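# Slide three beads on an abacus end rod

## Task

Find the end rod of the abacus whose bead closest to the empty side is black. On that rod, push the three beads closest to the empty side fully across to it so they sit tight against each other and the frame on that side; the other seven beads of that rod must remain packed against the frame on the opposite side. Beads on every other rod stay where they began, and the abacus must end up lying flat with the same face upward.

## Robot and tools

Robot: two arms, left_arm and right_arm, each ending in a hand with index, middle and ring fingers and a thumb. right_arm has a right hand; left_arm has its mirror image. Calibrated bases in the scene frame: left_arm at (+0.023, +0.303, +0.001) m, quat_wxyz (+1.000, 0, 0, -0.026); right_arm at (-0.041, -0.263, +0.014) m, quat_wxyz (+1.000, 0, 0, -0.005). A camera stand is fixed to the floor behind the arms.

Scene frame: origin at table-top height, halfway between the nominal bases; +z up, +x away from the robot over the table, left_arm on the +y side (not the same as image left/right). Reported positions are in metres in this frame; they and the orientations can be wrong by a few centimetres, more at long reach.

Hand point axes (right hand): +z runs along straight fingers toward the tips; +x crosses the palm away from the thumb; +y points out of the palm face (palm surface at y = -0.062 m). On the left hand +x points toward the thumb instead. Straight fingertips reach about 0.139 m beyond the knuckles at z = -0.017 m. A rigid mast on the palm side of the wrist (x +0.05 to +0.10, z -0.16 to -0.11, up to y = +0.06 m; x signs flip on the left hand) can strike things. Fingertips have 0.03 m rubber caps.

execute_actions(actions, cameras): actions is a list of actions run one after another. Each action is a list of 1 to 15 rows; each row is one 1/30 s control step, and a short action repeats its final row until 15 steps are done. Every row is one flat list of 48 numbers, each in [-1, 1], always covering both arms: left_arm dx, dy, dz, rx, ry, rz; then the 16 left hand motor numbers; then left current_limit, speed; then the same 24 for right_arm. dx..rz are an offset, not a pose: measured from that arm's Hand target at the start of the action, along that Hand target's own axes. Every row of an action counts from that same start, not from the row before; each new action starts from the updated Hand target, so repeating an offset keeps moving. Scale: 1.0 equals 0.6 m of translation or 180 degrees; rx, ry, rz form a single rotation vector. All zeros re-requests the current target.

Hand motor order (same in rows and in every hand result list): index_abd, index_mcp, index_pip, index_dip, middle_abd, middle_mcp, middle_pip, middle_dip, ring_abd, ring_mcp, ring_pip, ring_dip, thumb_cmc, thumb_axl, thumb_mcp, thumb_ipl. These are absolute goal angles, mapped linearly between the hinge's stops (degrees at +1, at -1; value for straight): _abd (+60, -60; +0.00), sideways away from the thumb; _mcp (+128, -18; -0.75), _pip (+108, -29; -0.58), _dip (+117, -21; -0.70) curl toward the palm; thumb_cmc (+120, -20; -0.71) swings the thumb in front of the palm; thumb_axl (+140, -27; -0.68) twists it; thumb_mcp (+109, -69; -0.23) and thumb_ipl (+108, -77; -0.17) bend it. A 0 is a real goal; to keep a hand unchanged, resend its hand_goal, hand_current_limit and hand_speed. current_limit maps -1..+1 to 0..550 mA (floor 11 mA); speed sets hinge rate to (speed + 1)/2 of 8.5 rad/s. They start at +0.4 and -0.6 and stay as last sent.

cameras: list of names (cam_high 896x504, cam_left_wrist 672x504 fisheye, cam_right_wrist 672x504 fisheye), ["all"], or []. Omitted/null gives all cameras only when actions is empty. Any unknown name invalidates the call. An empty actions list returns a full status with images.

zoom_image(camera, region): camera is cam_high, cam_left_wrist or cam_right_wrist, and must appear in the latest images; region is [x0, y0, x1, y1] in that image's pixels, origin top-left, at most 504 wide and 504 tall.

finished_scene(scene): integer, the current scene's number. Irreversible; call only when the beads are in place and will stay there with the robot removed.

Results: per arm, end_effector_position and end_effector_quat_wxyz (scene frame), Hand target (the last commanded pose after clipping, base for the next offsets), joint positions, velocities ("within noise" means still) and torques (include arm weight; positive toward larger joint position; numbers 3 and 4 wrap at ±28 N m). Per hand: hand_goal, hand_measured, hand_current_ma (positive pushes toward -1), hand_state per motor (moving, goal, blocked, overload), hand_current_limit, hand_speed. Some calls add end_effector_position at sampled steps. MOTOR HOT and OVER-TEMPERATURE FAULT lines warn of heating.

Motion notes: orientation commands are clipped to 40 degrees from the measured orientation each step. Hands often stop short of the target, and the elbow sags under load; waiting does not fix this, so resend the shortfall as an offset, or command slightly high. Tiny moves may not start. To stop pressing on something, command the target back beyond the hand point. Near the first joint axis, small hand moves can swing the whole arm.

Avoid: knocking the abacus off the table, flipping or tilting it, moving beads on other rods, hard hits or shoves, releasing moving parts, and any contact between the two hands or arms. A motor drawing 495 mA or more for 5 s shuts down for 10 s; keep grip limits modest. Holding loads, reaching far, or pushing into unreachable poses heats motors; at 100 °C the arm drops for 30 to 60 s. Arm stops discard new hand commands while the last ones stay active.

Each tool is called after "Call:" by a JSON object that holds its "method" and its "body".

## Session

Call:
{"method": "execute_actions", "body": {"actions": []}}

Scene clock: 0.00 s.
left_arm: end_effector_position=(+0.3181, +0.5711, +0.1770) hand_goal=(+0.000, -0.754, -0.576, -0.696, +0.000, -0.754, -0.576, -0.696, +0.000, -0.754, -0.576, -0.696, -0.714, -0.678, -0.226, -0.168) hand_measured=(+0.000, -0.754, -0.576, -0.696, +0.000, -0.754, -0.576, -0.696, +0.000, -0.754, -0.576, -0.696, -0.714, -0.678, -0.226, -0.168) hand_current_ma=(+0, +0, +0, +0, +0, +0, +0, +0, +0, +0, +0, +0, +0, +0, +0, +0) hand_state=(goal, goal, goal, goal, goal, goal, goal, goal, goal, goal, goal, goal, goal, goal, goal, goal) hand_current_limit=0.40 hand_speed=-0.60 end_effector_quat_wxyz=(+0.154, +0.283, +0.942, -0.090) | right_arm: end_effector_position=(+0.4671, -0.3868, +0.1498) hand_goal=(+0.000, -0.754, -0.576, -0.696, +0.000, -0.754, -0.576, -0.696, +0.000, -0.754, -0.576, -0.696, -0.714, -0.678, -0.226, -0.168) hand_measured=(+0.000, -0.754, -0.576, -0.696, +0.000, -0.754, -0.576, -0.696, +0.000, -0.754, -0.576, -0.696, -0.714, -0.678, -0.226, -0.168) hand_current_ma=(+0, +0, +0, +0, +0, +0, +0, +0, +0, +0, +0, +0, +0, +0, +0, +0) hand_state=(goal, goal, goal, goal, goal, goal, goal, goal, goal, goal, goal, goal, goal, goal, goal, goal) hand_current_limit=0.40 hand_speed=-0.60 end_effector_quat_wxyz=(-0.485, +0.823, -0.224, +0.194)
Joint positions: left_arm=[0.856 1.205 0.991 -1.377 0.359 -0.18] | right_arm=[-0.451 1.653 1.276 -0.845 -1.066 1.849]
Joint velocities: within noise
Joint torques (N m): no reading
Heat: left arm: hottest shoulder 32 °C; right arm: hottest wrist roll 27 °C.
Hand target: left_arm +0.3227, +0.5760, +0.1852; +0.158, +0.284, +0.942, -0.082 | right_arm +0.4735, -0.3902, +0.1532; -0.483, +0.823, -0.221, +0.199

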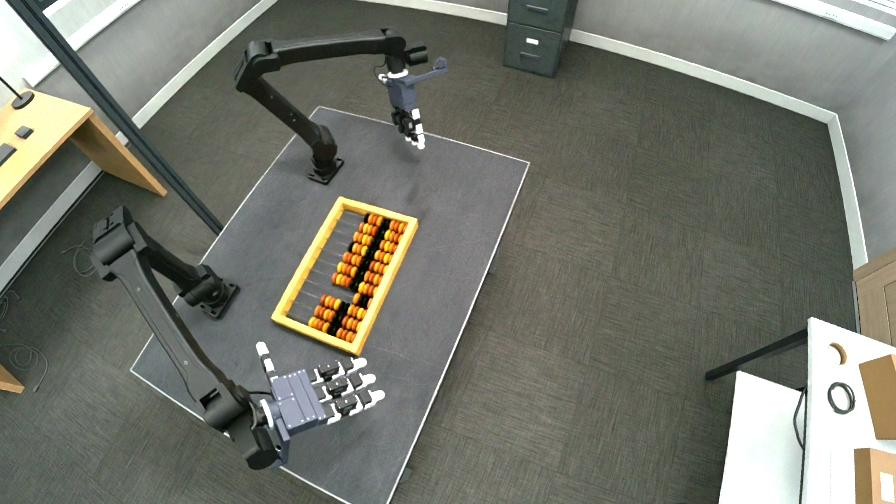

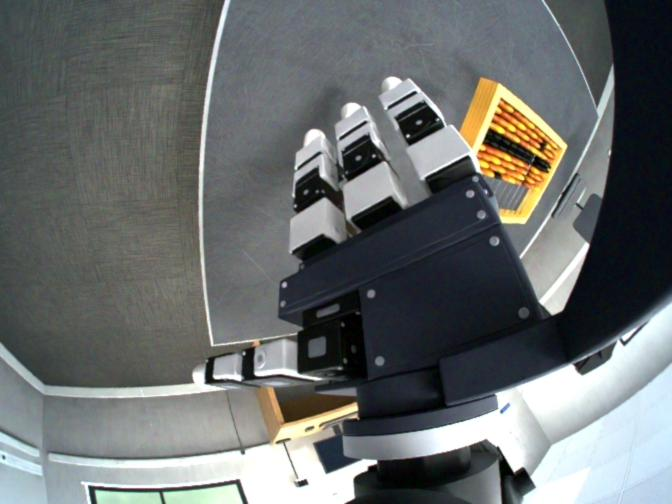

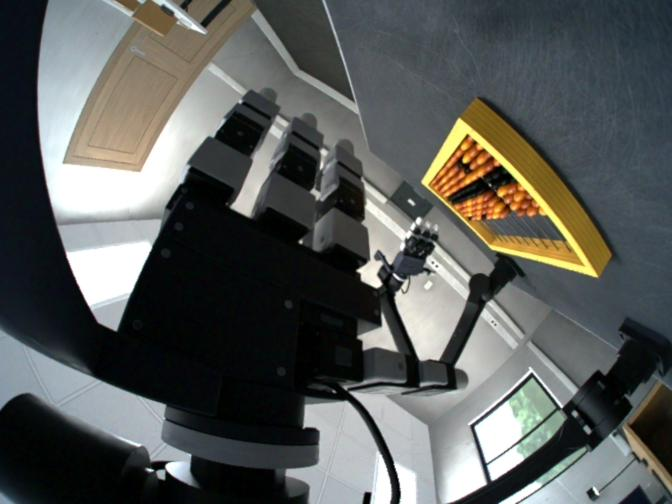

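Call:
{"method": "zoom_image", "body": {"camera": "cam_high", "region": [260, 180, 430, 370]}}

Scaled by 2.653 from the camera's 896x504 image, which has a finer 1280x720 frame.

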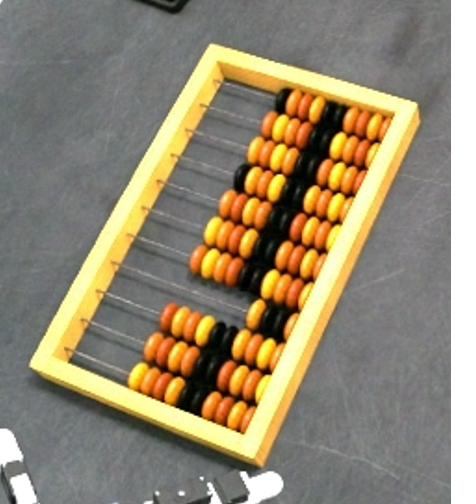

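Call:
{"method": "zoom_image", "body": {"camera": "cam_high", "region": [325, 190, 425, 250]}}

Call:
{"method": "zoom_image", "body": {"camera": "cam_high", "region": [120, 20, 540, 504]}}

Call:
{"method": "zoom_image", "body": {"camera": "cam_left_wrist", "region": [420, 50, 640, 250]}}

Call:
{"method": "zoom_image", "body": {"camera": "cam_right_wrist", "region": [400, 80, 640, 300]}}

Scaled by 5.040 from the camera's 896x504 image, which has a finer 1280x720 frame.

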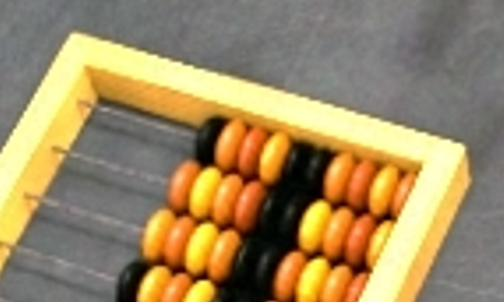

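Scaled by 1.041 from the camera's 896x504 image, which has a finer 1280x720 frame.

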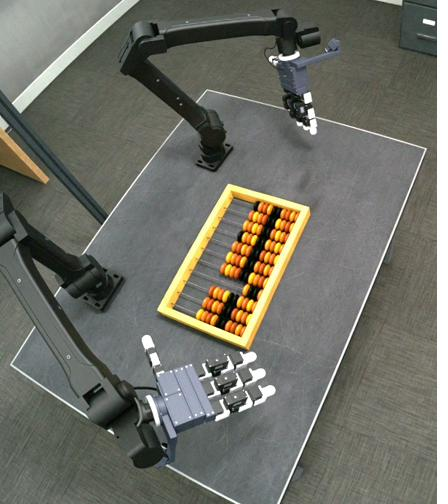

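Scaled by 2.291 from the camera's 672x504 image, which has a finer 960x720 frame.

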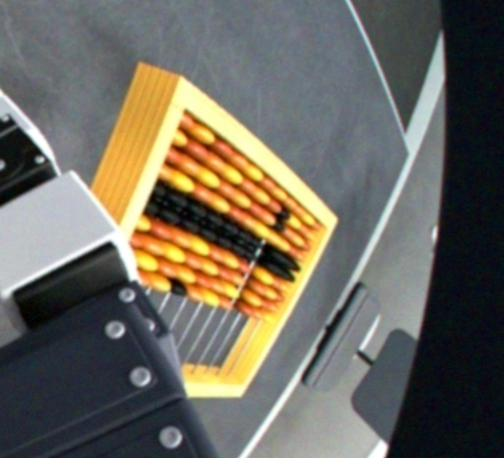

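Scaled by 2.100 from the camera's 672x504 image, which has a finer 960x720 frame.

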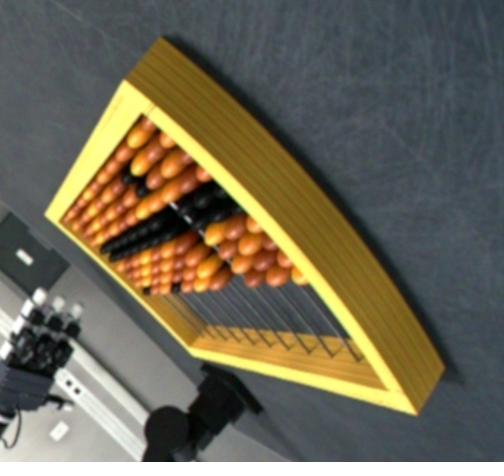

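Call:
{"method": "execute_actions", "body": {"actions": [[[-0.0153,-0.0029,-0.0416,-0.0114,0.0363,-0.0249,0,-0.754,-0.576,-0.696,0,0.616,0.81,0.174,0,0.616,0.81,0.174,-0.714,-0.678,-0.226,-0.168,0.4,-0.6,0,0,0,0,0,0,0,-0.754,-0.576,-0.696,0,-0.754,-0.576,-0.696,0,-0.754,-0.576,-0.696,-0.714,-0.678,-0.226,-0.168,0.4,-0.6],[-0.0306,-0.0058,-0.0832,-0.0228,0.0726,-0.0498,0,-0.754,-0.576,-0.696,0,0.616,0.81,0.174,0,0.616,0.81,0.174,-0.714,-0.678,-0.226,-0.168,0.4,-0.6,0,0,0,0,0,0,0,-0.754,-0.576,-0.696,0,-0.754,-0.576,-0.696,0,-0.754,-0.576,-0.696,-0.714,-0.678,-0.226,-0.168,0.4,-0.6],[-0.0459,-0.0087,-0.1248,-0.0342,0.1089,-0.0746,0,-0.754,-0.576,-0.696,0,0.616,0.81,0.174,0,0.616,0.81,0.174,-0.714,-0.678,-0.226,-0.168,0.4,-0.6,0,0,0,0,0,0,0,-0.754,-0.576,-0.696,0,-0.754,-0.576,-0.696,0,-0.754,-0.576,-0.696,-0.714,-0.678,-0.226,-0.168,0.4,-0.6]]], "cameras": ["all"]}}

Scene clock: 57.83 s.
left_arm: end_effector_position=(+0.3215, +0.5697, +0.2582) hand_goal=(+0.000, -0.754, -0.576, -0.696, +0.000, +0.616, +0.810, +0.174, +0.000, +0.616, +0.810, +0.174, -0.714, -0.678, -0.226, -0.168) hand_measured=(-0.002, -0.752, -0.576, -0.696, -0.002, +0.428, +0.700, +0.166, -0.002, +0.430, +0.696, +0.168, -0.714, -0.678, -0.220, -0.168) hand_current_ma=(-1, +2, -1, +0, -2, -379, -385, -12, -1, -385, -385, -10, +1, +1, +11, +1) hand_state=(goal, goal, goal, goal, goal, moving, blocked, goal, goal, blocked, blocked, goal, goal, goal, goal, goal) hand_current_limit=0.40 hand_speed=-0.60 end_effector_quat_wxyz=(-0.001, +0.186, +0.983, -0.002) | right_arm: end_effector_position=(+0.4671, -0.3868, +0.1498) hand_goal=(+0.000, -0.754, -0.576, -0.696, +0.000, -0.754, -0.576, -0.696, +0.000, -0.754, -0.576, -0.696, -0.714, -0.678, -0.226, -0.168) hand_measured=(+0.000, -0.748, -0.576, -0.696, +0.000, -0.748, -0.576, -0.696, +0.000, -0.748, -0.576, -0.696, -0.708, -0.678, -0.226, -0.168) hand_current_ma=(+0, +31, -2, +0, +0, +30, -2, +0, +0, +32, -2, +0, +25, +4, +1, +2) hand_state=(goal, goal, goal, goal, goal, goal, goal, goal, goal, goal, goal, goal, goal, goal, goal, goal) hand_current_limit=0.40 hand_speed=-0.60 end_effector_quat_wxyz=(-0.485, +0.823, -0.224, +0.194)
Joint positions: left_arm=[0.61 1.227 1.214 -1.561 0.001 -0.639] | right_arm=[-0.451 1.653 1.276 -0.845 -1.066 1.849]
Joint torques (N m): left_arm=[0.73 -6.42 10.7 -0.36 -0.14 -0.21] | right_arm=[-0.67 -11.28 10.02 0.53 -1.17 0.04]
Heat: left arm: hottest elbow 34 °C; right arm: hottest shoulder 28 °C.
Hand target: left_arm +0.3227, +0.5760, +0.2654; +0.000, +0.174, +0.985, +0.000 | right_arm +0.4735, -0.3902, +0.1532; -0.483, +0.823, -0.221, +0.199
Off the commanded pose: left_arm 0.009 m, 1 deg | right_arm 0.008 m, 1 deg.
Step readings (end_effector_position of left_arm | right_arm):
0: (+0.3181, +0.5711, +0.1770) | (+0.4671, -0.3868, +0.1498)
1: (+0.3148, +0.5732, +0.1771) | (+0.4671, -0.3868, +0.1498)
2: (+0.3069, +0.5782, +0.1791) | (+0.4671, -0.3868, +0.1498)
4: (+0.2971, +0.5830, +0.1975) | (+0.4671, -0.3868, +0.1498)
8: (+0.3258, +0.5677, +0.2496) | (+0.4671, -0.3868, +0.1498)
15: (+0.3229, +0.5686, +0.2637) | (+0.4671, -0.3868, +0.1498)

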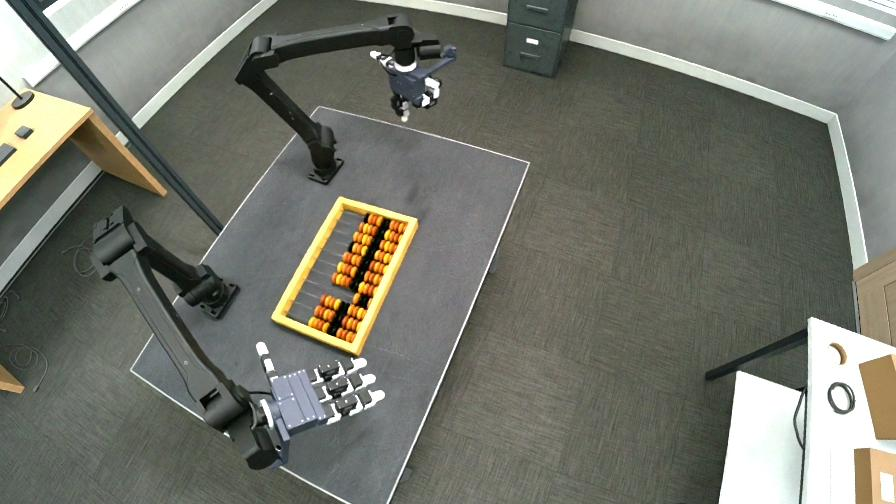

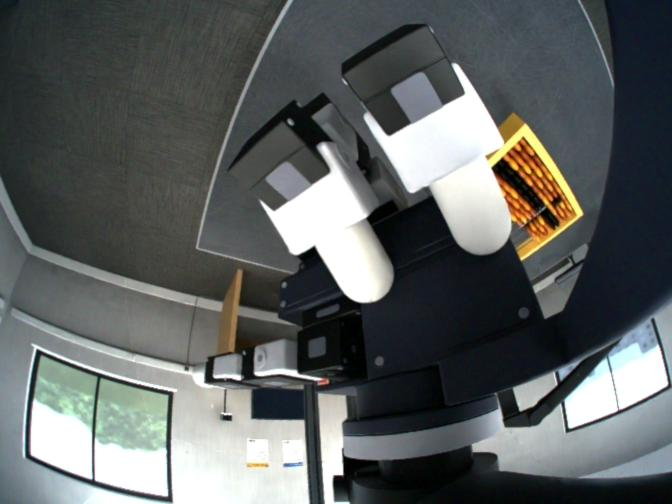

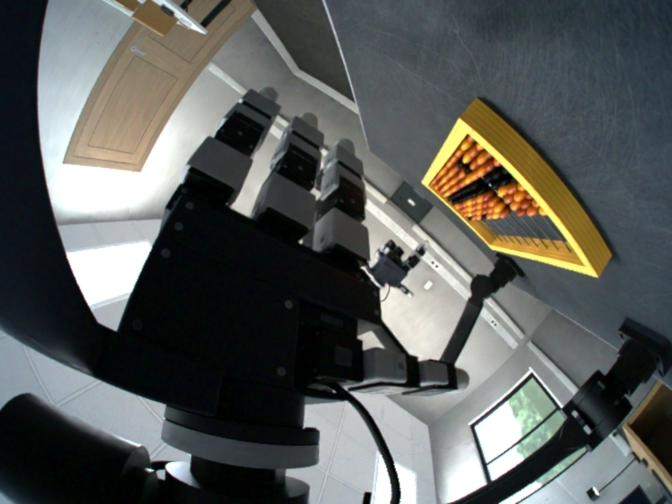

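Call:
{"method": "execute_actions", "body": {"actions": [[[-0.0117,-0.0868,0,0,0,0,0,0.35,0.6,0.174,0,0.35,0.6,0.174,0,-0.754,-0.576,-0.696,-0.714,-0.678,0.449,0.319,0.4,-0.6,0,0,0,0,0,0,0,-0.754,-0.576,-0.696,0,-0.754,-0.576,-0.696,0,-0.754,-0.576,-0.696,-0.714,-0.678,-0.226,-0.168,0.4,-0.6]],[[-0.0117,-0.0868,0,0,0,0,0,0.35,0.6,0.174,0,0.35,0.6,0.174,0,-0.754,-0.576,-0.696,-0.714,-0.678,0.449,0.319,0.4,-0.6,0,0,0,0,0,0,0,-0.754,-0.576,-0.696,0,-0.754,-0.576,-0.696,0,-0.754,-0.576,-0.696,-0.714,-0.678,-0.226,-0.168,0.4,-0.6]],[[-0.0117,-0.0868,0,0,0,0,0,0.35,0.6,0.174,0,0.35,0.6,0.174,0,-0.754,-0.576,-0.696,-0.714,-0.678,0.449,0.319,0.4,-0.6,0,0,0,0,0,0,0,-0.754,-0.576,-0.696,0,-0.754,-0.576,-0.696,0,-0.754,-0.576,-0.696,-0.714,-0.678,-0.226,-0.168,0.4,-0.6]],[[-0.0117,-0.0868,0,0,0,0,0,0.35,0.6,0.174,0,0.35,0.6,0.174,0,-0.754,-0.576,-0.696,-0.714,-0.678,0.449,0.319,0.4,-0.6,0,0,0,0,0,0,0,-0.754,-0.576,-0.696,0,-0.754,-0.576,-0.696,0,-0.754,-0.576,-0.696,-0.714,-0.678,-0.226,-0.168,0.4,-0.6]]], "cameras": ["all"]}}

Scene clock: 79.10 s.
left_arm: end_effector_position=(+0.2835, +0.3693, +0.2655) hand_goal=(+0.000, +0.350, +0.600, +0.174, +0.000, +0.350, +0.600, +0.174, +0.000, -0.754, -0.576, -0.696, -0.714, -0.678, +0.448, +0.318) hand_measured=(-0.002, +0.334, +0.596, +0.172, -0.002, +0.342, +0.600, +0.172, -0.002, -0.752, -0.574, -0.694, -0.712, -0.676, +0.448, +0.316) hand_current_ma=(-1, -35, -4, -3, -1, -12, +0, -2, -1, +2, +3, +3, +2, +2, +0, -3) hand_state=(goal, goal, goal, goal, goal, goal, goal, goal, goal, goal, goal, goal, goal, goal, goal, goal) hand_current_limit=0.40 hand_speed=-0.60 end_effector_quat_wxyz=(+0.005, +0.182, +0.983, -0.001) | right_arm: end_effector_position=(+0.4671, -0.3868, +0.1498) hand_goal=(+0.000, -0.754, -0.576, -0.696, +0.000, -0.754, -0.576, -0.696, +0.000, -0.754, -0.576, -0.696, -0.714, -0.678, -0.226, -0.168) hand_measured=(+0.000, -0.748, -0.576, -0.696, +0.000, -0.748, -0.576, -0.696, +0.000, -0.748, -0.576, -0.696, -0.708, -0.678, -0.226, -0.168) hand_current_ma=(+0, +31, -2, +0, +0, +30, -2, +0, +0, +32, -2, +0, +25, +4, +1, +2) hand_state=(goal, goal, goal, goal, goal, goal, goal, goal, goal, goal, goal, goal, goal, goal, goal, goal) hand_current_limit=0.40 hand_speed=-0.60 end_effector_quat_wxyz=(-0.485, +0.823, -0.224, +0.194)
Joint positions: left_arm=[-0.029 0.984 1.059 -1.637 0.002 -1.286] | right_arm=[-0.451 1.653 1.276 -0.845 -1.066 1.849]
Joint torques (N m): left_arm=[0.09 -3.9 7.94 -0.36 -0.21 -0.24] | right_arm=[-0.67 -11.28 10.03 0.57 -1.17 0.05]
Heat: left arm: hottest elbow 34 °C; right arm: hottest shoulder 28 °C.
Hand target: left_arm +0.2778, +0.3707, +0.2654; +0.000, +0.174, +0.985, +0.000 | right_arm +0.4735, -0.3902, +0.1532; -0.483, +0.823, -0.221, +0.199
Off the commanded pose: left_arm 0.006 m, 1 deg | right_arm 0.008 m, 1 deg.
Step readings (end_effector_position of left_arm | right_arm):
0: (+0.3215, +0.5697, +0.2582) | (+0.4671, -0.3868, +0.1498)
1: (+0.3202, +0.5673, +0.2574) | (+0.4671, -0.3868, +0.1498)
2: (+0.3183, +0.5627, +0.2565) | (+0.4671, -0.3868, +0.1498)
4: (+0.3164, +0.5449, +0.2559) | (+0.4671, -0.3868, +0.1498)
8: (+0.3179, +0.5258, +0.2650) | (+0.4671, -0.3868, +0.1498)
15: (+0.3153, +0.5255, +0.2674) | (+0.4671, -0.3868, +0.1498)
16: (+0.3134, +0.5227, +0.2659) | (+0.4671, -0.3868, +0.1498)
17: (+0.3111, +0.5172, +0.2641) | (+0.4671, -0.3868, +0.1498)
19: (+0.3081, +0.4957, +0.2597) | (+0.4671, -0.3868, +0.1498)
23: (+0.3079, +0.4730, +0.2640) | (+0.4671, -0.3868, +0.1498)
30: (+0.3046, +0.4733, +0.2658) | (+0.4671, -0.3868, +0.1498)
31: (+0.3028, +0.4706, +0.2650) | (+0.4671, -0.3868, +0.1498)
32: (+0.3010, +0.4647, +0.2639) | (+0.4671, -0.3868, +0.1498)
34: (+0.2991, +0.4428, +0.2613) | (+0.4671, -0.3868, +0.1498)
38: (+0.2979, +0.4206, +0.2648) | (+0.4671, -0.3868, +0.1498)
45: (+0.2943, +0.4215, +0.2660) | (+0.4671, -0.3868, +0.1498)
46: (+0.2928, +0.4190, +0.2655) | (+0.4671, -0.3868, +0.1498)
47: (+0.2913, +0.4126, +0.2652) | (+0.4671, -0.3868, +0.1498)
49: (+0.2900, +0.3902, +0.2636) | (+0.4671, -0.3868, +0.1498)
53: (+0.2880, +0.3680, +0.2650) | (+0.4671, -0.3868, +0.1498)
60: (+0.2844, +0.3692, +0.2656) | (+0.4671, -0.3868, +0.1498)

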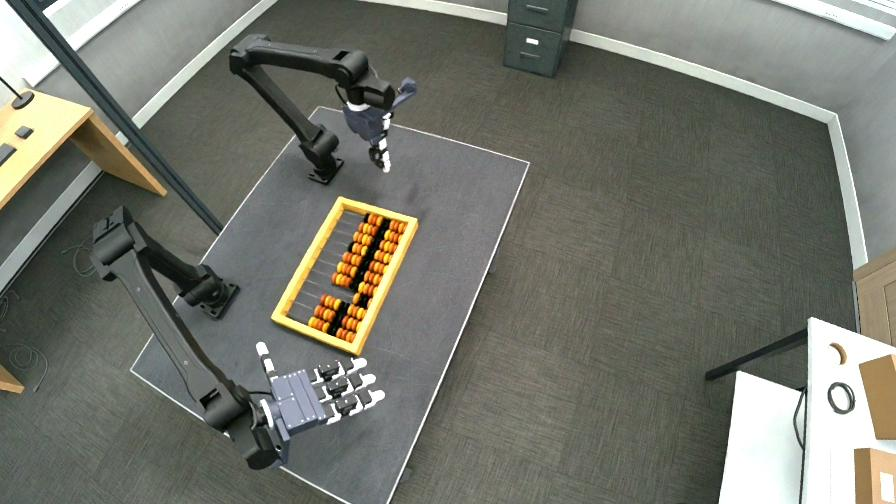

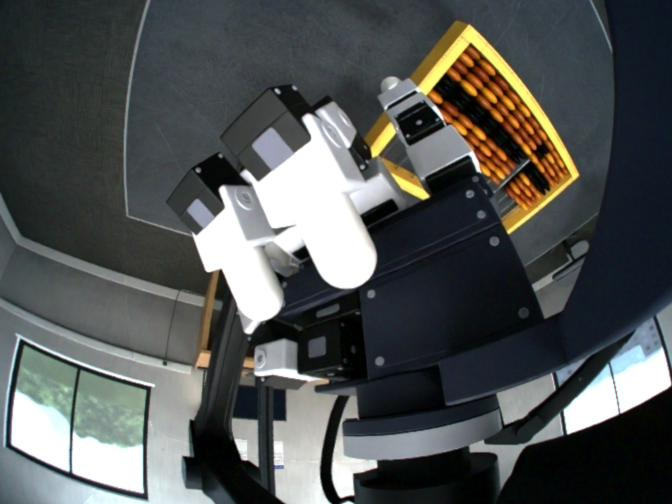

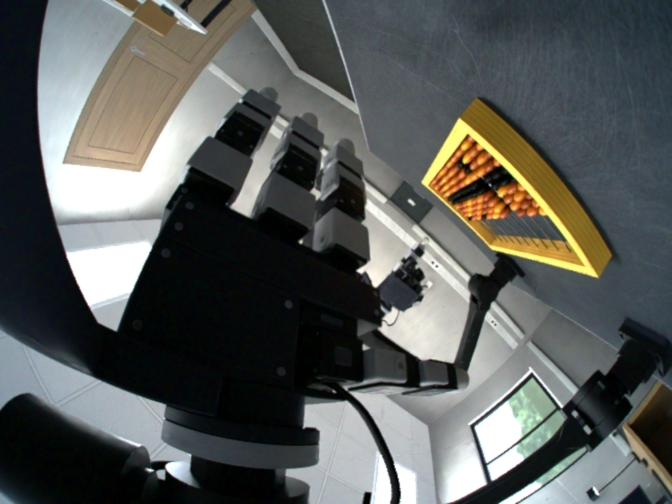

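Call:
{"method": "execute_actions", "body": {"actions": [[[-0.0121,-0.087,0.025,0,0,0,0,0.35,0.6,0.174,0,0.35,0.6,0.174,0,-0.754,-0.576,-0.696,-0.714,-0.678,0.449,0.319,0.4,-0.6,0,0,0,0,0,0,0,-0.754,-0.576,-0.696,0,-0.754,-0.576,-0.696,0,-0.754,-0.576,-0.696,-0.714,-0.678,-0.226,-0.168,0.4,-0.6]],[[-0.0121,-0.087,0.025,0,0,0,0,0.35,0.6,0.174,0,0.35,0.6,0.174,0,-0.754,-0.576,-0.696,-0.714,-0.678,0.449,0.319,0.4,-0.6,0,0,0,0,0,0,0,-0.754,-0.576,-0.696,0,-0.754,-0.576,-0.696,0,-0.754,-0.576,-0.696,-0.714,-0.678,-0.226,-0.168,0.4,-0.6]]], "cameras": ["cam_high","cam_left_wrist"]}}

Call:
{"method": "zoom_image", "body": {"camera": "cam_high", "region": [325, 150, 425, 250]}}

Call:
{"method": "zoom_image", "body": {"camera": "cam_left_wrist", "region": [330, 20, 580, 240]}}

Scene clock: 90.80 s.
left_arm: end_effector_position=(+0.2543, +0.2672, +0.2398) hand_goal=(+0.000, +0.350, +0.600, +0.174, +0.000, +0.350, +0.600, +0.174, +0.000, -0.754, -0.576, -0.696, -0.714, -0.678, +0.448, +0.318) hand_measured=(-0.002, +0.336, +0.596, +0.172, -0.002, +0.342, +0.600, +0.172, -0.002, -0.752, -0.574, -0.694, -0.712, -0.676, +0.448, +0.316) hand_current_ma=(-1, -31, -4, -3, -1, -12, +0, -2, -1, +2, +3, +3, +2, +2, +0, -3) hand_state=(goal, goal, goal, goal, goal, goal, goal, goal, goal, goal, goal, goal, goal, goal, goal, goal) hand_current_limit=0.40 hand_speed=-0.60 end_effector_quat_wxyz=(+0.002, +0.183, +0.983, -0.002) | right_arm: end_effector_position=(+0.4671, -0.3868, +0.1498) hand_goal=(+0.000, -0.754, -0.576, -0.696, +0.000, -0.754, -0.576, -0.696, +0.000, -0.754, -0.576, -0.696, -0.714, -0.678, -0.226, -0.168) hand_measured=(+0.000, -0.748, -0.576, -0.696, +0.000, -0.748, -0.576, -0.696, +0.000, -0.748, -0.576, -0.696, -0.708, -0.678, -0.226, -0.168) hand_current_ma=(+0, +31, -2, +0, +0, +30, -2, +0, +0, +32, -2, +0, +25, +4, +1, +2) hand_state=(goal, goal, goal, goal, goal, goal, goal, goal, goal, goal, goal, goal, goal, goal, goal, goal) hand_current_limit=0.40 hand_speed=-0.60 end_effector_quat_wxyz=(-0.485, +0.823, -0.224, +0.194)
Joint positions: left_arm=[-0.453 0.988 0.995 -1.572 0.002 -1.707] | right_arm=[-0.451 1.653 1.276 -0.845 -1.066 1.849]
Joint torques (N m): left_arm=[0.38 -2.43 7.76 0.35 -0.19 -0.27] | right_arm=[-0.62 -11.28 10.02 0.54 -1.16 0.05]
Heat: left arm: hottest elbow 34 °C; right arm: hottest shoulder 29 °C.
Hand target: left_arm +0.2558, +0.2676, +0.2354; +0.000, +0.174, +0.985, +0.000 | right_arm +0.4735, -0.3902, +0.1532; -0.483, +0.823, -0.221, +0.199
Off the commanded pose: left_arm 0.005 m, 1 deg | right_arm 0.008 m, 1 deg.
Step readings (end_effector_position of left_arm | right_arm):
0: (+0.2834, +0.3693, +0.2655) | (+0.4671, -0.3868, +0.1498)
1: (+0.2819, +0.3669, +0.2642) | (+0.4671, -0.3868, +0.1498)
2: (+0.2798, +0.3605, +0.2620) | (+0.4671, -0.3868, +0.1498)
4: (+0.2755, +0.3380, +0.2546) | (+0.4671, -0.3868, +0.1498)
8: (+0.2699, +0.3168, +0.2502) | (+0.4671, -0.3868, +0.1498)
15: (+0.2671, +0.3182, +0.2508) | (+0.4671, -0.3868, +0.1498)
16: (+0.2659, +0.3157, +0.2498) | (+0.4671, -0.3868, +0.1498)
17: (+0.2651, +0.3083, +0.2480) | (+0.4671, -0.3868, +0.1498)
19: (+0.2622, +0.2863, +0.2430) | (+0.4671, -0.3868, +0.1498)
23: (+0.2576, +0.2659, +0.2397) | (+0.4671, -0.3868, +0.1498)
30: (+0.2552, +0.2671, +0.2398) | (+0.4671, -0.3868, +0.1498)
Images, in order (width x height): cam_high 896x504, cam_left_wrist 672x504.

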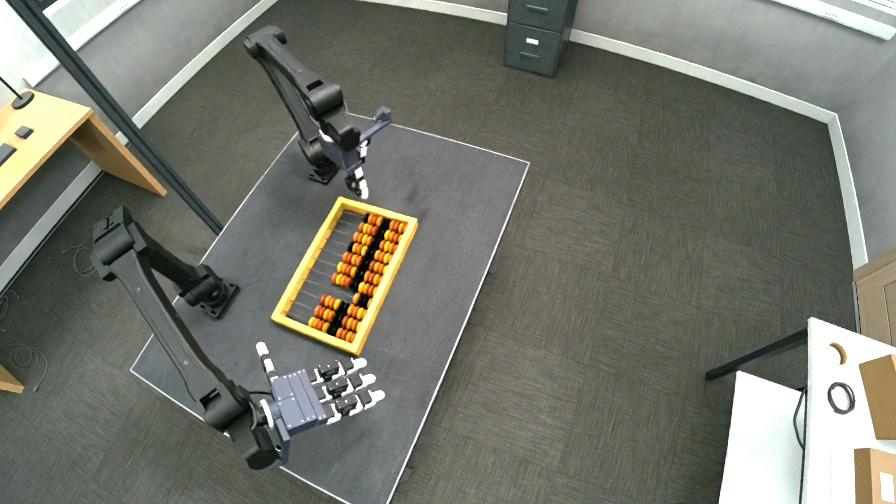

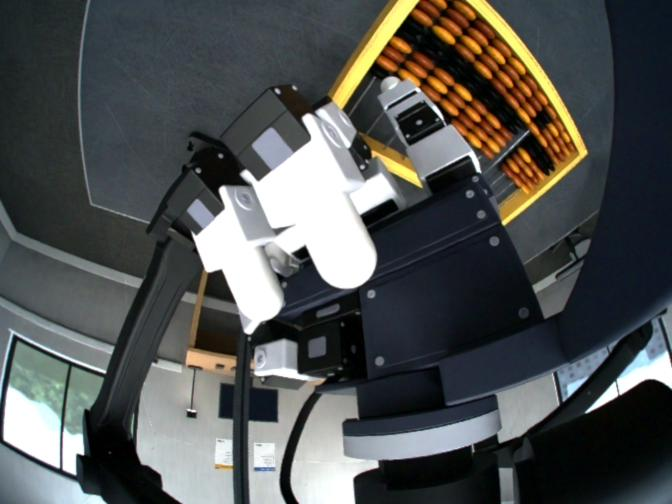

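Scaled by 5.040 from the camera's 896x504 image, which has a finer 1280x720 frame.

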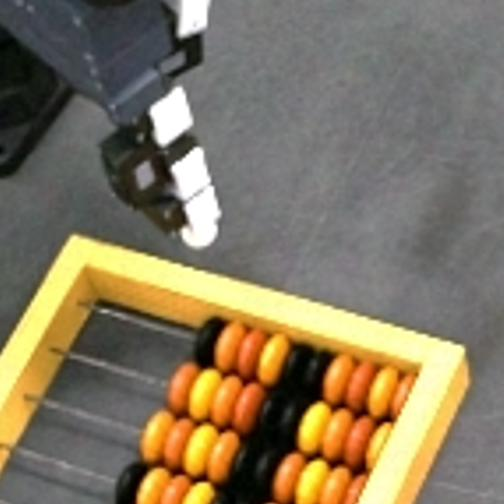

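Scaled by 2.016 from the camera's 672x504 image, which has a finer 960x720 frame.

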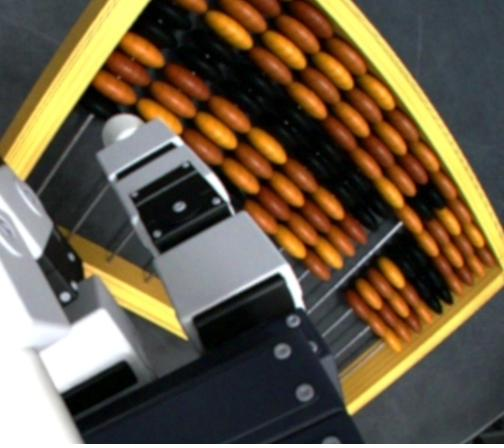

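Call:
{"method": "execute_actions", "body": {"actions": [[[0,0,0.05,0,0,0,0,0.35,0.6,0.174,0,0.35,0.6,0.174,0,-0.754,-0.576,-0.696,-0.714,-0.678,0.449,0.319,0.4,-0.6,0,0,0,0,0,0,0,-0.754,-0.576,-0.696,0,-0.754,-0.576,-0.696,0,-0.754,-0.576,-0.696,-0.714,-0.678,-0.226,-0.168,0.4,-0.6]]], "cameras": ["cam_high","cam_left_wrist"]}}

Call:
{"method": "zoom_image", "body": {"camera": "cam_high", "region": [325, 150, 425, 250]}}

Call:
{"method": "zoom_image", "body": {"camera": "cam_left_wrist", "region": [330, 20, 580, 240]}}

Scene clock: 111.07 s.
left_arm: end_effector_position=(+0.2534, +0.2678, +0.2067) hand_goal=(+0.000, +0.350, +0.600, +0.174, +0.000, +0.350, +0.600, +0.174, +0.000, -0.754, -0.576, -0.696, -0.714, -0.678, +0.448, +0.318) hand_measured=(-0.002, +0.338, +0.596, +0.172, -0.002, +0.342, +0.600, +0.172, -0.002, -0.752, -0.574, -0.694, -0.712, -0.676, +0.448, +0.316) hand_current_ma=(-1, -23, -4, -3, -1, -12, +0, -2, -1, +2, +3, +3, +2, +2, +0, -3) hand_state=(goal, goal, goal, goal, goal, goal, goal, goal, goal, goal, goal, goal, goal, goal, goal, goal) hand_current_limit=0.40 hand_speed=-0.60 end_effector_quat_wxyz=(-0.003, +0.182, +0.983, +0.000) | right_arm: end_effector_position=(+0.4671, -0.3868, +0.1498) hand_goal=(+0.000, -0.754, -0.576, -0.696, +0.000, -0.754, -0.576, -0.696, +0.000, -0.754, -0.576, -0.696, -0.714, -0.678, -0.226, -0.168) hand_measured=(+0.000, -0.748, -0.576, -0.696, +0.000, -0.748, -0.576, -0.696, +0.000, -0.748, -0.576, -0.696, -0.708, -0.678, -0.226, -0.168) hand_current_ma=(+0, +31, -2, +0, +0, +30, -2, +0, +0, +32, -2, +0, +25, +4, +1, +2) hand_state=(goal, goal, goal, goal, goal, goal, goal, goal, goal, goal, goal, goal, goal, goal, goal, goal) hand_current_limit=0.40 hand_speed=-0.60 end_effector_quat_wxyz=(-0.485, +0.823, -0.224, +0.194)
Joint positions: left_arm=[-0.453 0.997 0.912 -1.491 0.002 -1.709] | right_arm=[-0.451 1.653 1.276 -0.845 -1.066 1.849]
Joint torques (N m): left_arm=[0.38 -2.84 8.25 0.35 -0.17 -0.23] | right_arm=[-0.67 -11.28 10.02 0.54 -1.17 0.04]
Heat: left arm: hottest elbow 34 °C; right arm: hottest shoulder 29 °C.
Hand target: left_arm +0.2558, +0.2676, +0.2055; +0.000, +0.174, +0.985, +0.000 | right_arm +0.4735, -0.3902, +0.1532; -0.483, +0.823, -0.221, +0.199
Off the commanded pose: left_arm 0.003 m, 1 deg | right_arm 0.008 m, 1 deg.
Step readings (end_effector_position of left_arm | right_arm):
0: (+0.2542, +0.2672, +0.2398) | (+0.4671, -0.3868, +0.1498)
1: (+0.2544, +0.2671, +0.2372) | (+0.4671, -0.3868, +0.1498)
2: (+0.2563, +0.2661, +0.2313) | (+0.4671, -0.3868, +0.1498)
4: (+0.2550, +0.2669, +0.2180) | (+0.4671, -0.3868, +0.1498)
8: (+0.2521, +0.2685, +0.2070) | (+0.4671, -0.3868, +0.1498)
15: (+0.2534, +0.2678, +0.2067) | (+0.4671, -0.3868, +0.1498)
Images, in order (width x height): cam_high 896x504, cam_left_wrist 672x504.

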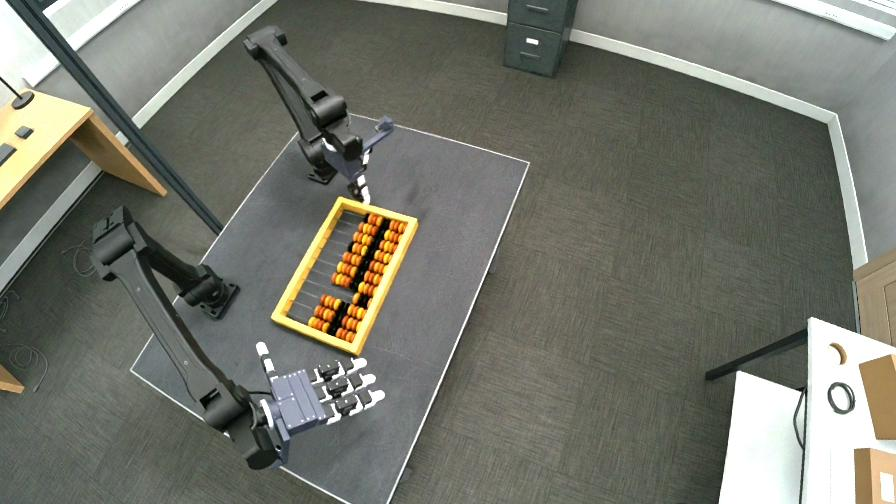

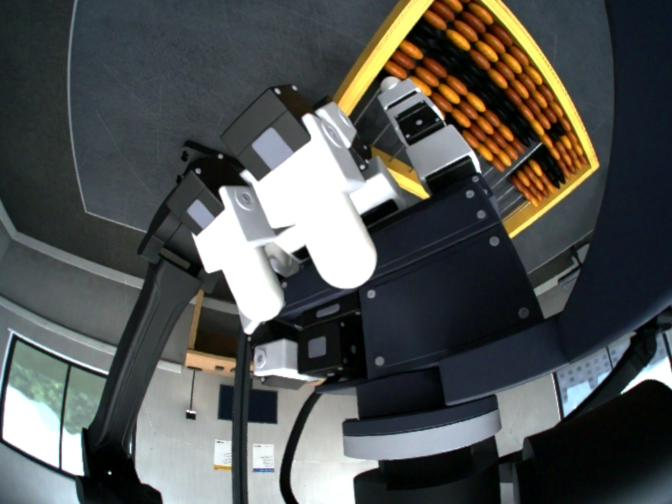

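Scaled by 5.040 from the camera's 896x504 image, which has a finer 1280x720 frame.

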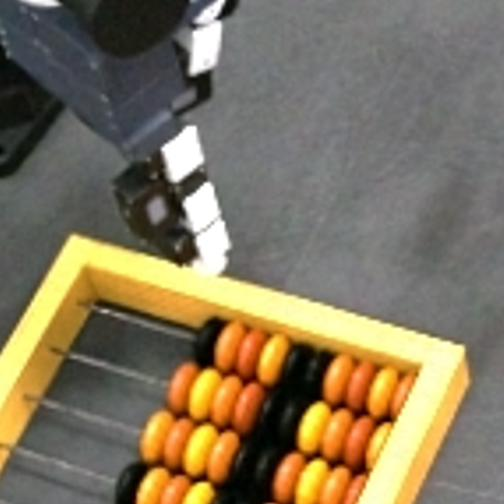

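Scaled by 2.016 from the camera's 672x504 image, which has a finer 960x720 frame.

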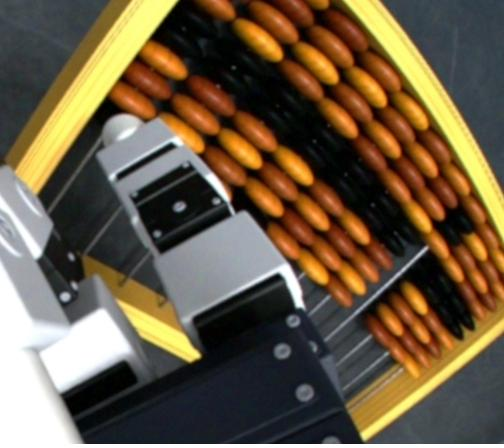

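Call:
{"method": "execute_actions", "body": {"actions": [[[-0.0608,-0.0062,0.03,0,0,0,0,0.35,0.6,0.174,0,0.35,0.6,0.174,0,-0.754,-0.576,-0.696,-0.714,-0.678,0.449,0.319,0.4,-0.6,0,0,0,0,0,0,0,-0.754,-0.576,-0.696,0,-0.754,-0.576,-0.696,0,-0.754,-0.576,-0.696,-0.714,-0.678,-0.226,-0.168,0.4,-0.6]]], "cameras": ["cam_high","cam_left_wrist"]}}

Call:
{"method": "zoom_image", "body": {"camera": "cam_high", "region": [345, 180, 405, 240]}}

Call:
{"method": "zoom_image", "body": {"camera": "cam_left_wrist", "region": [330, 20, 480, 150]}}

Scene clock: 120.90 s.
left_arm: end_effector_position=(+0.2793, +0.2535, +0.1767) hand_goal=(+0.000, +0.350, +0.600, +0.174, +0.000, +0.350, +0.600, +0.174, +0.000, -0.754, -0.576, -0.696, -0.714, -0.678, +0.448, +0.318) hand_measured=(-0.002, +0.338, +0.596, +0.172, -0.002, +0.342, +0.600, +0.172, -0.002, -0.752, -0.574, -0.694, -0.712, -0.676, +0.448, +0.316) hand_current_ma=(-1, -23, -4, -3, -1, -12, +0, -2, -1, +2, +3, +3, +2, +2, +0, -3) hand_state=(goal, goal, goal, goal, goal, goal, goal, goal, goal, goal, goal, goal, goal, goal, goal, goal) hand_current_limit=0.40 hand_speed=-0.60 end_effector_quat_wxyz=(-0.021, +0.182, +0.983, +0.006) | right_arm: end_effector_position=(+0.4671, -0.3868, +0.1498) hand_goal=(+0.000, -0.754, -0.576, -0.696, +0.000, -0.754, -0.576, -0.696, +0.000, -0.754, -0.576, -0.696, -0.714, -0.678, -0.226, -0.168) hand_measured=(+0.000, -0.748, -0.576, -0.696, +0.000, -0.748, -0.576, -0.696, +0.000, -0.748, -0.576, -0.696, -0.708, -0.678, -0.226, -0.168) hand_current_ma=(+0, +31, -2, +0, +0, +30, -2, +0, +0, +32, -2, +0, +25, +4, +1, +2) hand_state=(goal, goal, goal, goal, goal, goal, goal, goal, goal, goal, goal, goal, goal, goal, goal, goal) hand_current_limit=0.40 hand_speed=-0.60 end_effector_quat_wxyz=(-0.485, +0.823, -0.224, +0.194)
Joint positions: left_arm=[-0.453 1.125 0.914 -1.404 0.001 -1.71] | right_arm=[-0.451 1.653 1.276 -0.845 -1.066 1.849]
Joint torques (N m): left_arm=[0.91 -6.07 10.1 0.17 -0.17 -0.18] | right_arm=[-0.67 -11.22 10 0.55 -1.17 0.05]
Heat: left arm: hottest elbow 34 °C; right arm: hottest shoulder 29 °C.
Hand target: left_arm +0.2887, +0.2516, +0.1874; +0.000, +0.174, +0.985, +0.000 | right_arm +0.4735, -0.3902, +0.1532; -0.483, +0.823, -0.221, +0.199
Off the commanded pose: left_arm 0.015 m, 3 deg | right_arm 0.008 m, 1 deg.
Step readings (end_effector_position of left_arm | right_arm):
0: (+0.2534, +0.2678, +0.2067) | (+0.4671, -0.3868, +0.1498)
1: (+0.2552, +0.2668, +0.2054) | (+0.4671, -0.3868, +0.1498)
2: (+0.2605, +0.2638, +0.2024) | (+0.4671, -0.3868, +0.1498)
4: (+0.2706, +0.2582, +0.1938) | (+0.4671, -0.3868, +0.1498)
8: (+0.2789, +0.2536, +0.1774) | (+0.4671, -0.3868, +0.1498)
15: (+0.2793, +0.2535, +0.1767) | (+0.4671, -0.3868, +0.1498)
Images, in order (width x height): cam_high 896x504, cam_left_wrist 672x504.

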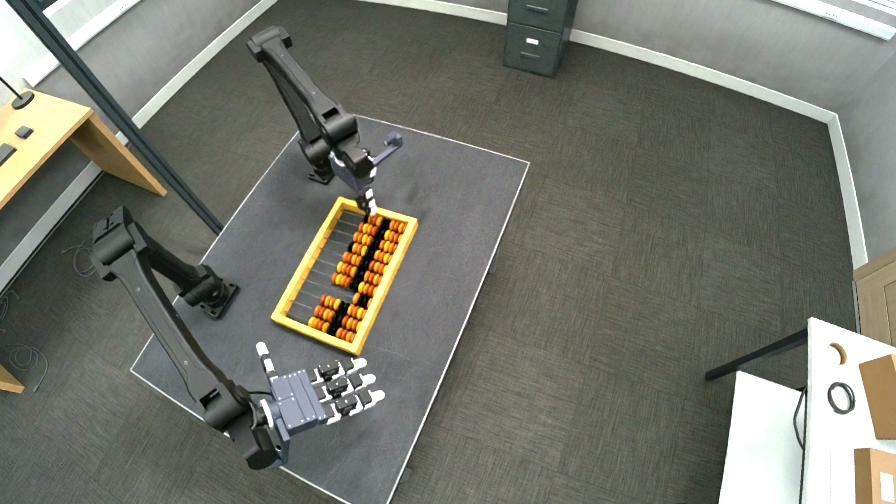

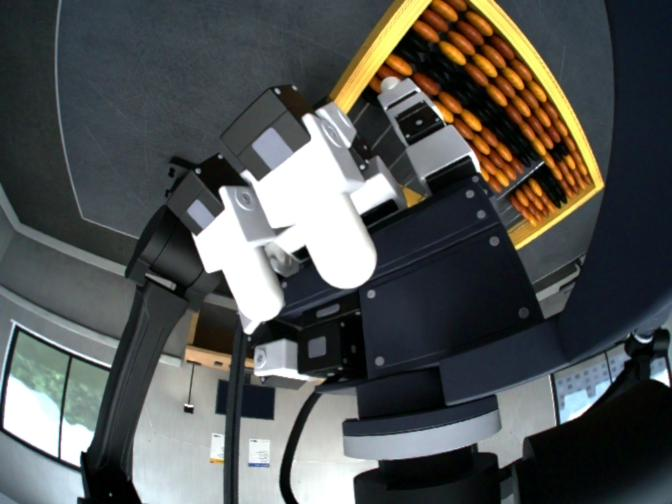

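Scaled by 8.400 from the camera's 896x504 image, which has a finer 1280x720 frame.

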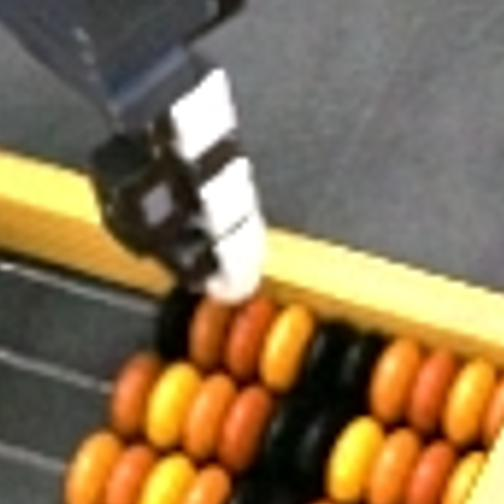

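Scaled by 3.360 from the camera's 672x504 image, which has a finer 960x720 frame.

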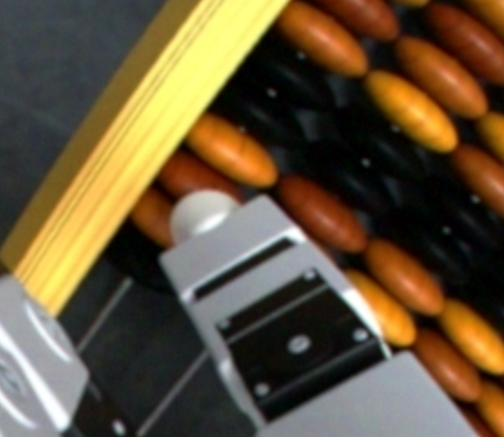

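Call:
{"method": "execute_actions", "body": {"actions": [[[-0.0188,0.0068,0.0067,0,0,0,0,0.35,0.6,0.174,0,0.35,0.6,0.174,0,-0.754,-0.576,-0.696,-0.714,-0.678,0.449,0.319,0.4,-0.6,0,0,0,0,0,0,0,-0.754,-0.576,-0.696,0,-0.754,-0.576,-0.696,0,-0.754,-0.576,-0.696,-0.714,-0.678,-0.226,-0.168,0.4,-0.6]]], "cameras": ["cam_high","cam_left_wrist"]}}

Call:
{"method": "zoom_image", "body": {"camera": "cam_high", "region": [345, 180, 405, 240]}}

Call:
{"method": "zoom_image", "body": {"camera": "cam_left_wrist", "region": [330, 20, 480, 150]}}

Scene clock: 134.53 s.
left_arm: end_effector_position=(+0.2841, +0.2560, +0.1744) hand_goal=(+0.000, +0.350, +0.600, +0.174, +0.000, +0.350, +0.600, +0.174, +0.000, -0.754, -0.576, -0.696, -0.714, -0.678, +0.448, +0.318) hand_measured=(-0.002, +0.338, +0.596, +0.172, -0.002, +0.342, +0.600, +0.172, -0.002, -0.752, -0.574, -0.694, -0.712, -0.676, +0.448, +0.316) hand_current_ma=(-1, -23, -4, -3, -1, -12, +0, -2, -1, +2, +3, +3, +2, +2, +0, -3) hand_state=(goal, goal, goal, goal, goal, goal, goal, goal, goal, goal, goal, goal, goal, goal, goal, goal) hand_current_limit=0.40 hand_speed=-0.60 end_effector_quat_wxyz=(-0.017, +0.173, +0.985, +0.005) | right_arm: end_effector_position=(+0.4671, -0.3868, +0.1498) hand_goal=(+0.000, -0.754, -0.576, -0.696, +0.000, -0.754, -0.576, -0.696, +0.000, -0.754, -0.576, -0.696, -0.714, -0.678, -0.226, -0.168) hand_measured=(+0.000, -0.748, -0.576, -0.696, +0.000, -0.748, -0.576, -0.696, +0.000, -0.748, -0.576, -0.696, -0.708, -0.678, -0.226, -0.168) hand_current_ma=(+0, +31, -2, +0, +0, +30, -2, +0, +0, +32, -2, +0, +25, +4, +1, +2) hand_state=(goal, goal, goal, goal, goal, goal, goal, goal, goal, goal, goal, goal, goal, goal, goal, goal) hand_current_limit=0.40 hand_speed=-0.60 end_effector_quat_wxyz=(-0.485, +0.823, -0.224, +0.194)
Joint positions: left_arm=[-0.435 1.132 0.914 -1.387 0.001 -1.71] | right_arm=[-0.451 1.653 1.276 -0.845 -1.066 1.849]
Joint torques (N m): left_arm=[0.91 -4.07 11.18 0.25 -0.15 -0.01] | right_arm=[-0.73 -11.22 9.99 0.54 -1.16 0.04]
Heat: left arm: hottest elbow 35 °C; right arm: hottest shoulder 29 °C.
Hand target: left_arm +0.3007, +0.2515, +0.1834; +0.000, +0.174, +0.985, +0.000 | right_arm +0.4735, -0.3902, +0.1532; -0.483, +0.823, -0.221, +0.199
Off the commanded pose: left_arm 0.019 m, 2 deg | right_arm 0.008 m, 1 deg.
Step readings (end_effector_position of left_arm | right_arm):
0: (+0.2793, +0.2535, +0.1767) | (+0.4671, -0.3868, +0.1498)
1: (+0.2796, +0.2536, +0.1767) | (+0.4671, -0.3868, +0.1498)
2: (+0.2808, +0.2538, +0.1763) | (+0.4671, -0.3868, +0.1498)
4: (+0.2828, +0.2548, +0.1755) | (+0.4671, -0.3868, +0.1498)
8: (+0.2841, +0.2560, +0.1744) | (+0.4671, -0.3868, +0.1498)
15: (+0.2841, +0.2560, +0.1744) | (+0.4671, -0.3868, +0.1498)
Images, in order (width x height): cam_high 896x504, cam_left_wrist 672x504.

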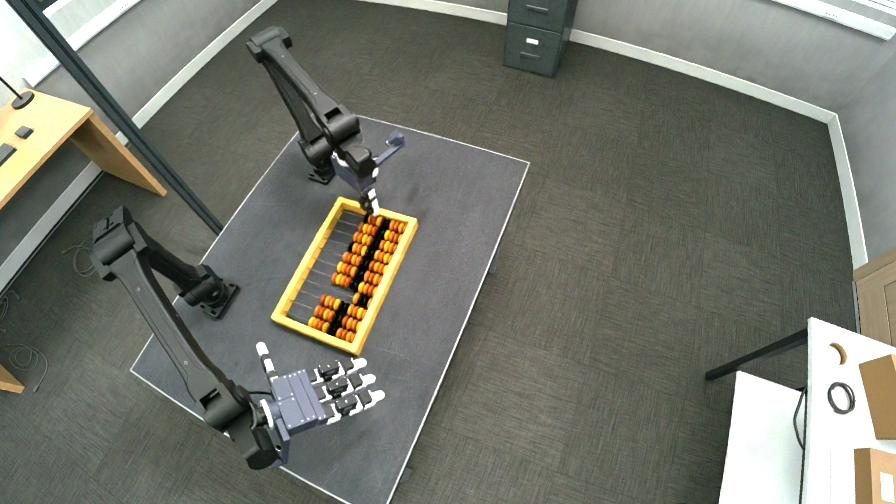

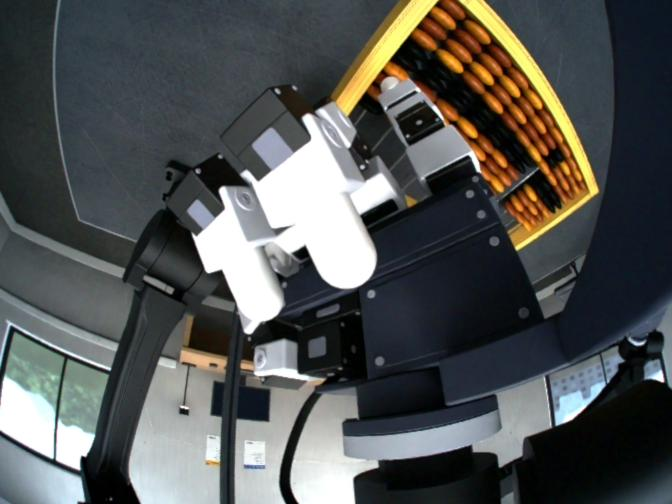

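Scaled by 8.400 from the camera's 896x504 image, which has a finer 1280x720 frame.

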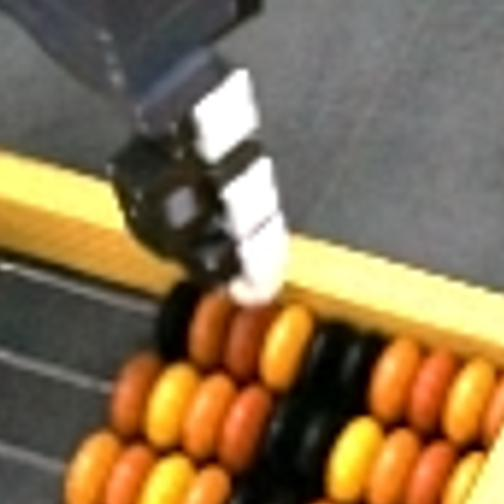

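Scaled by 3.360 from the camera's 672x504 image, which has a finer 960x720 frame.

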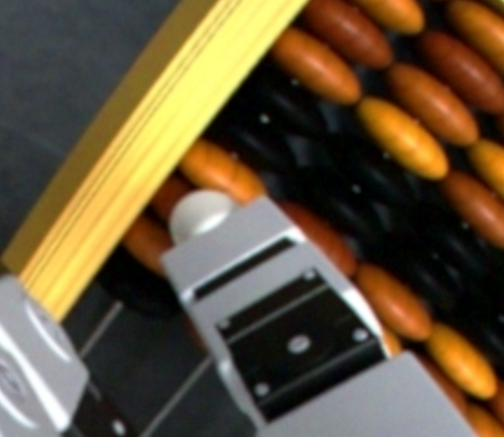

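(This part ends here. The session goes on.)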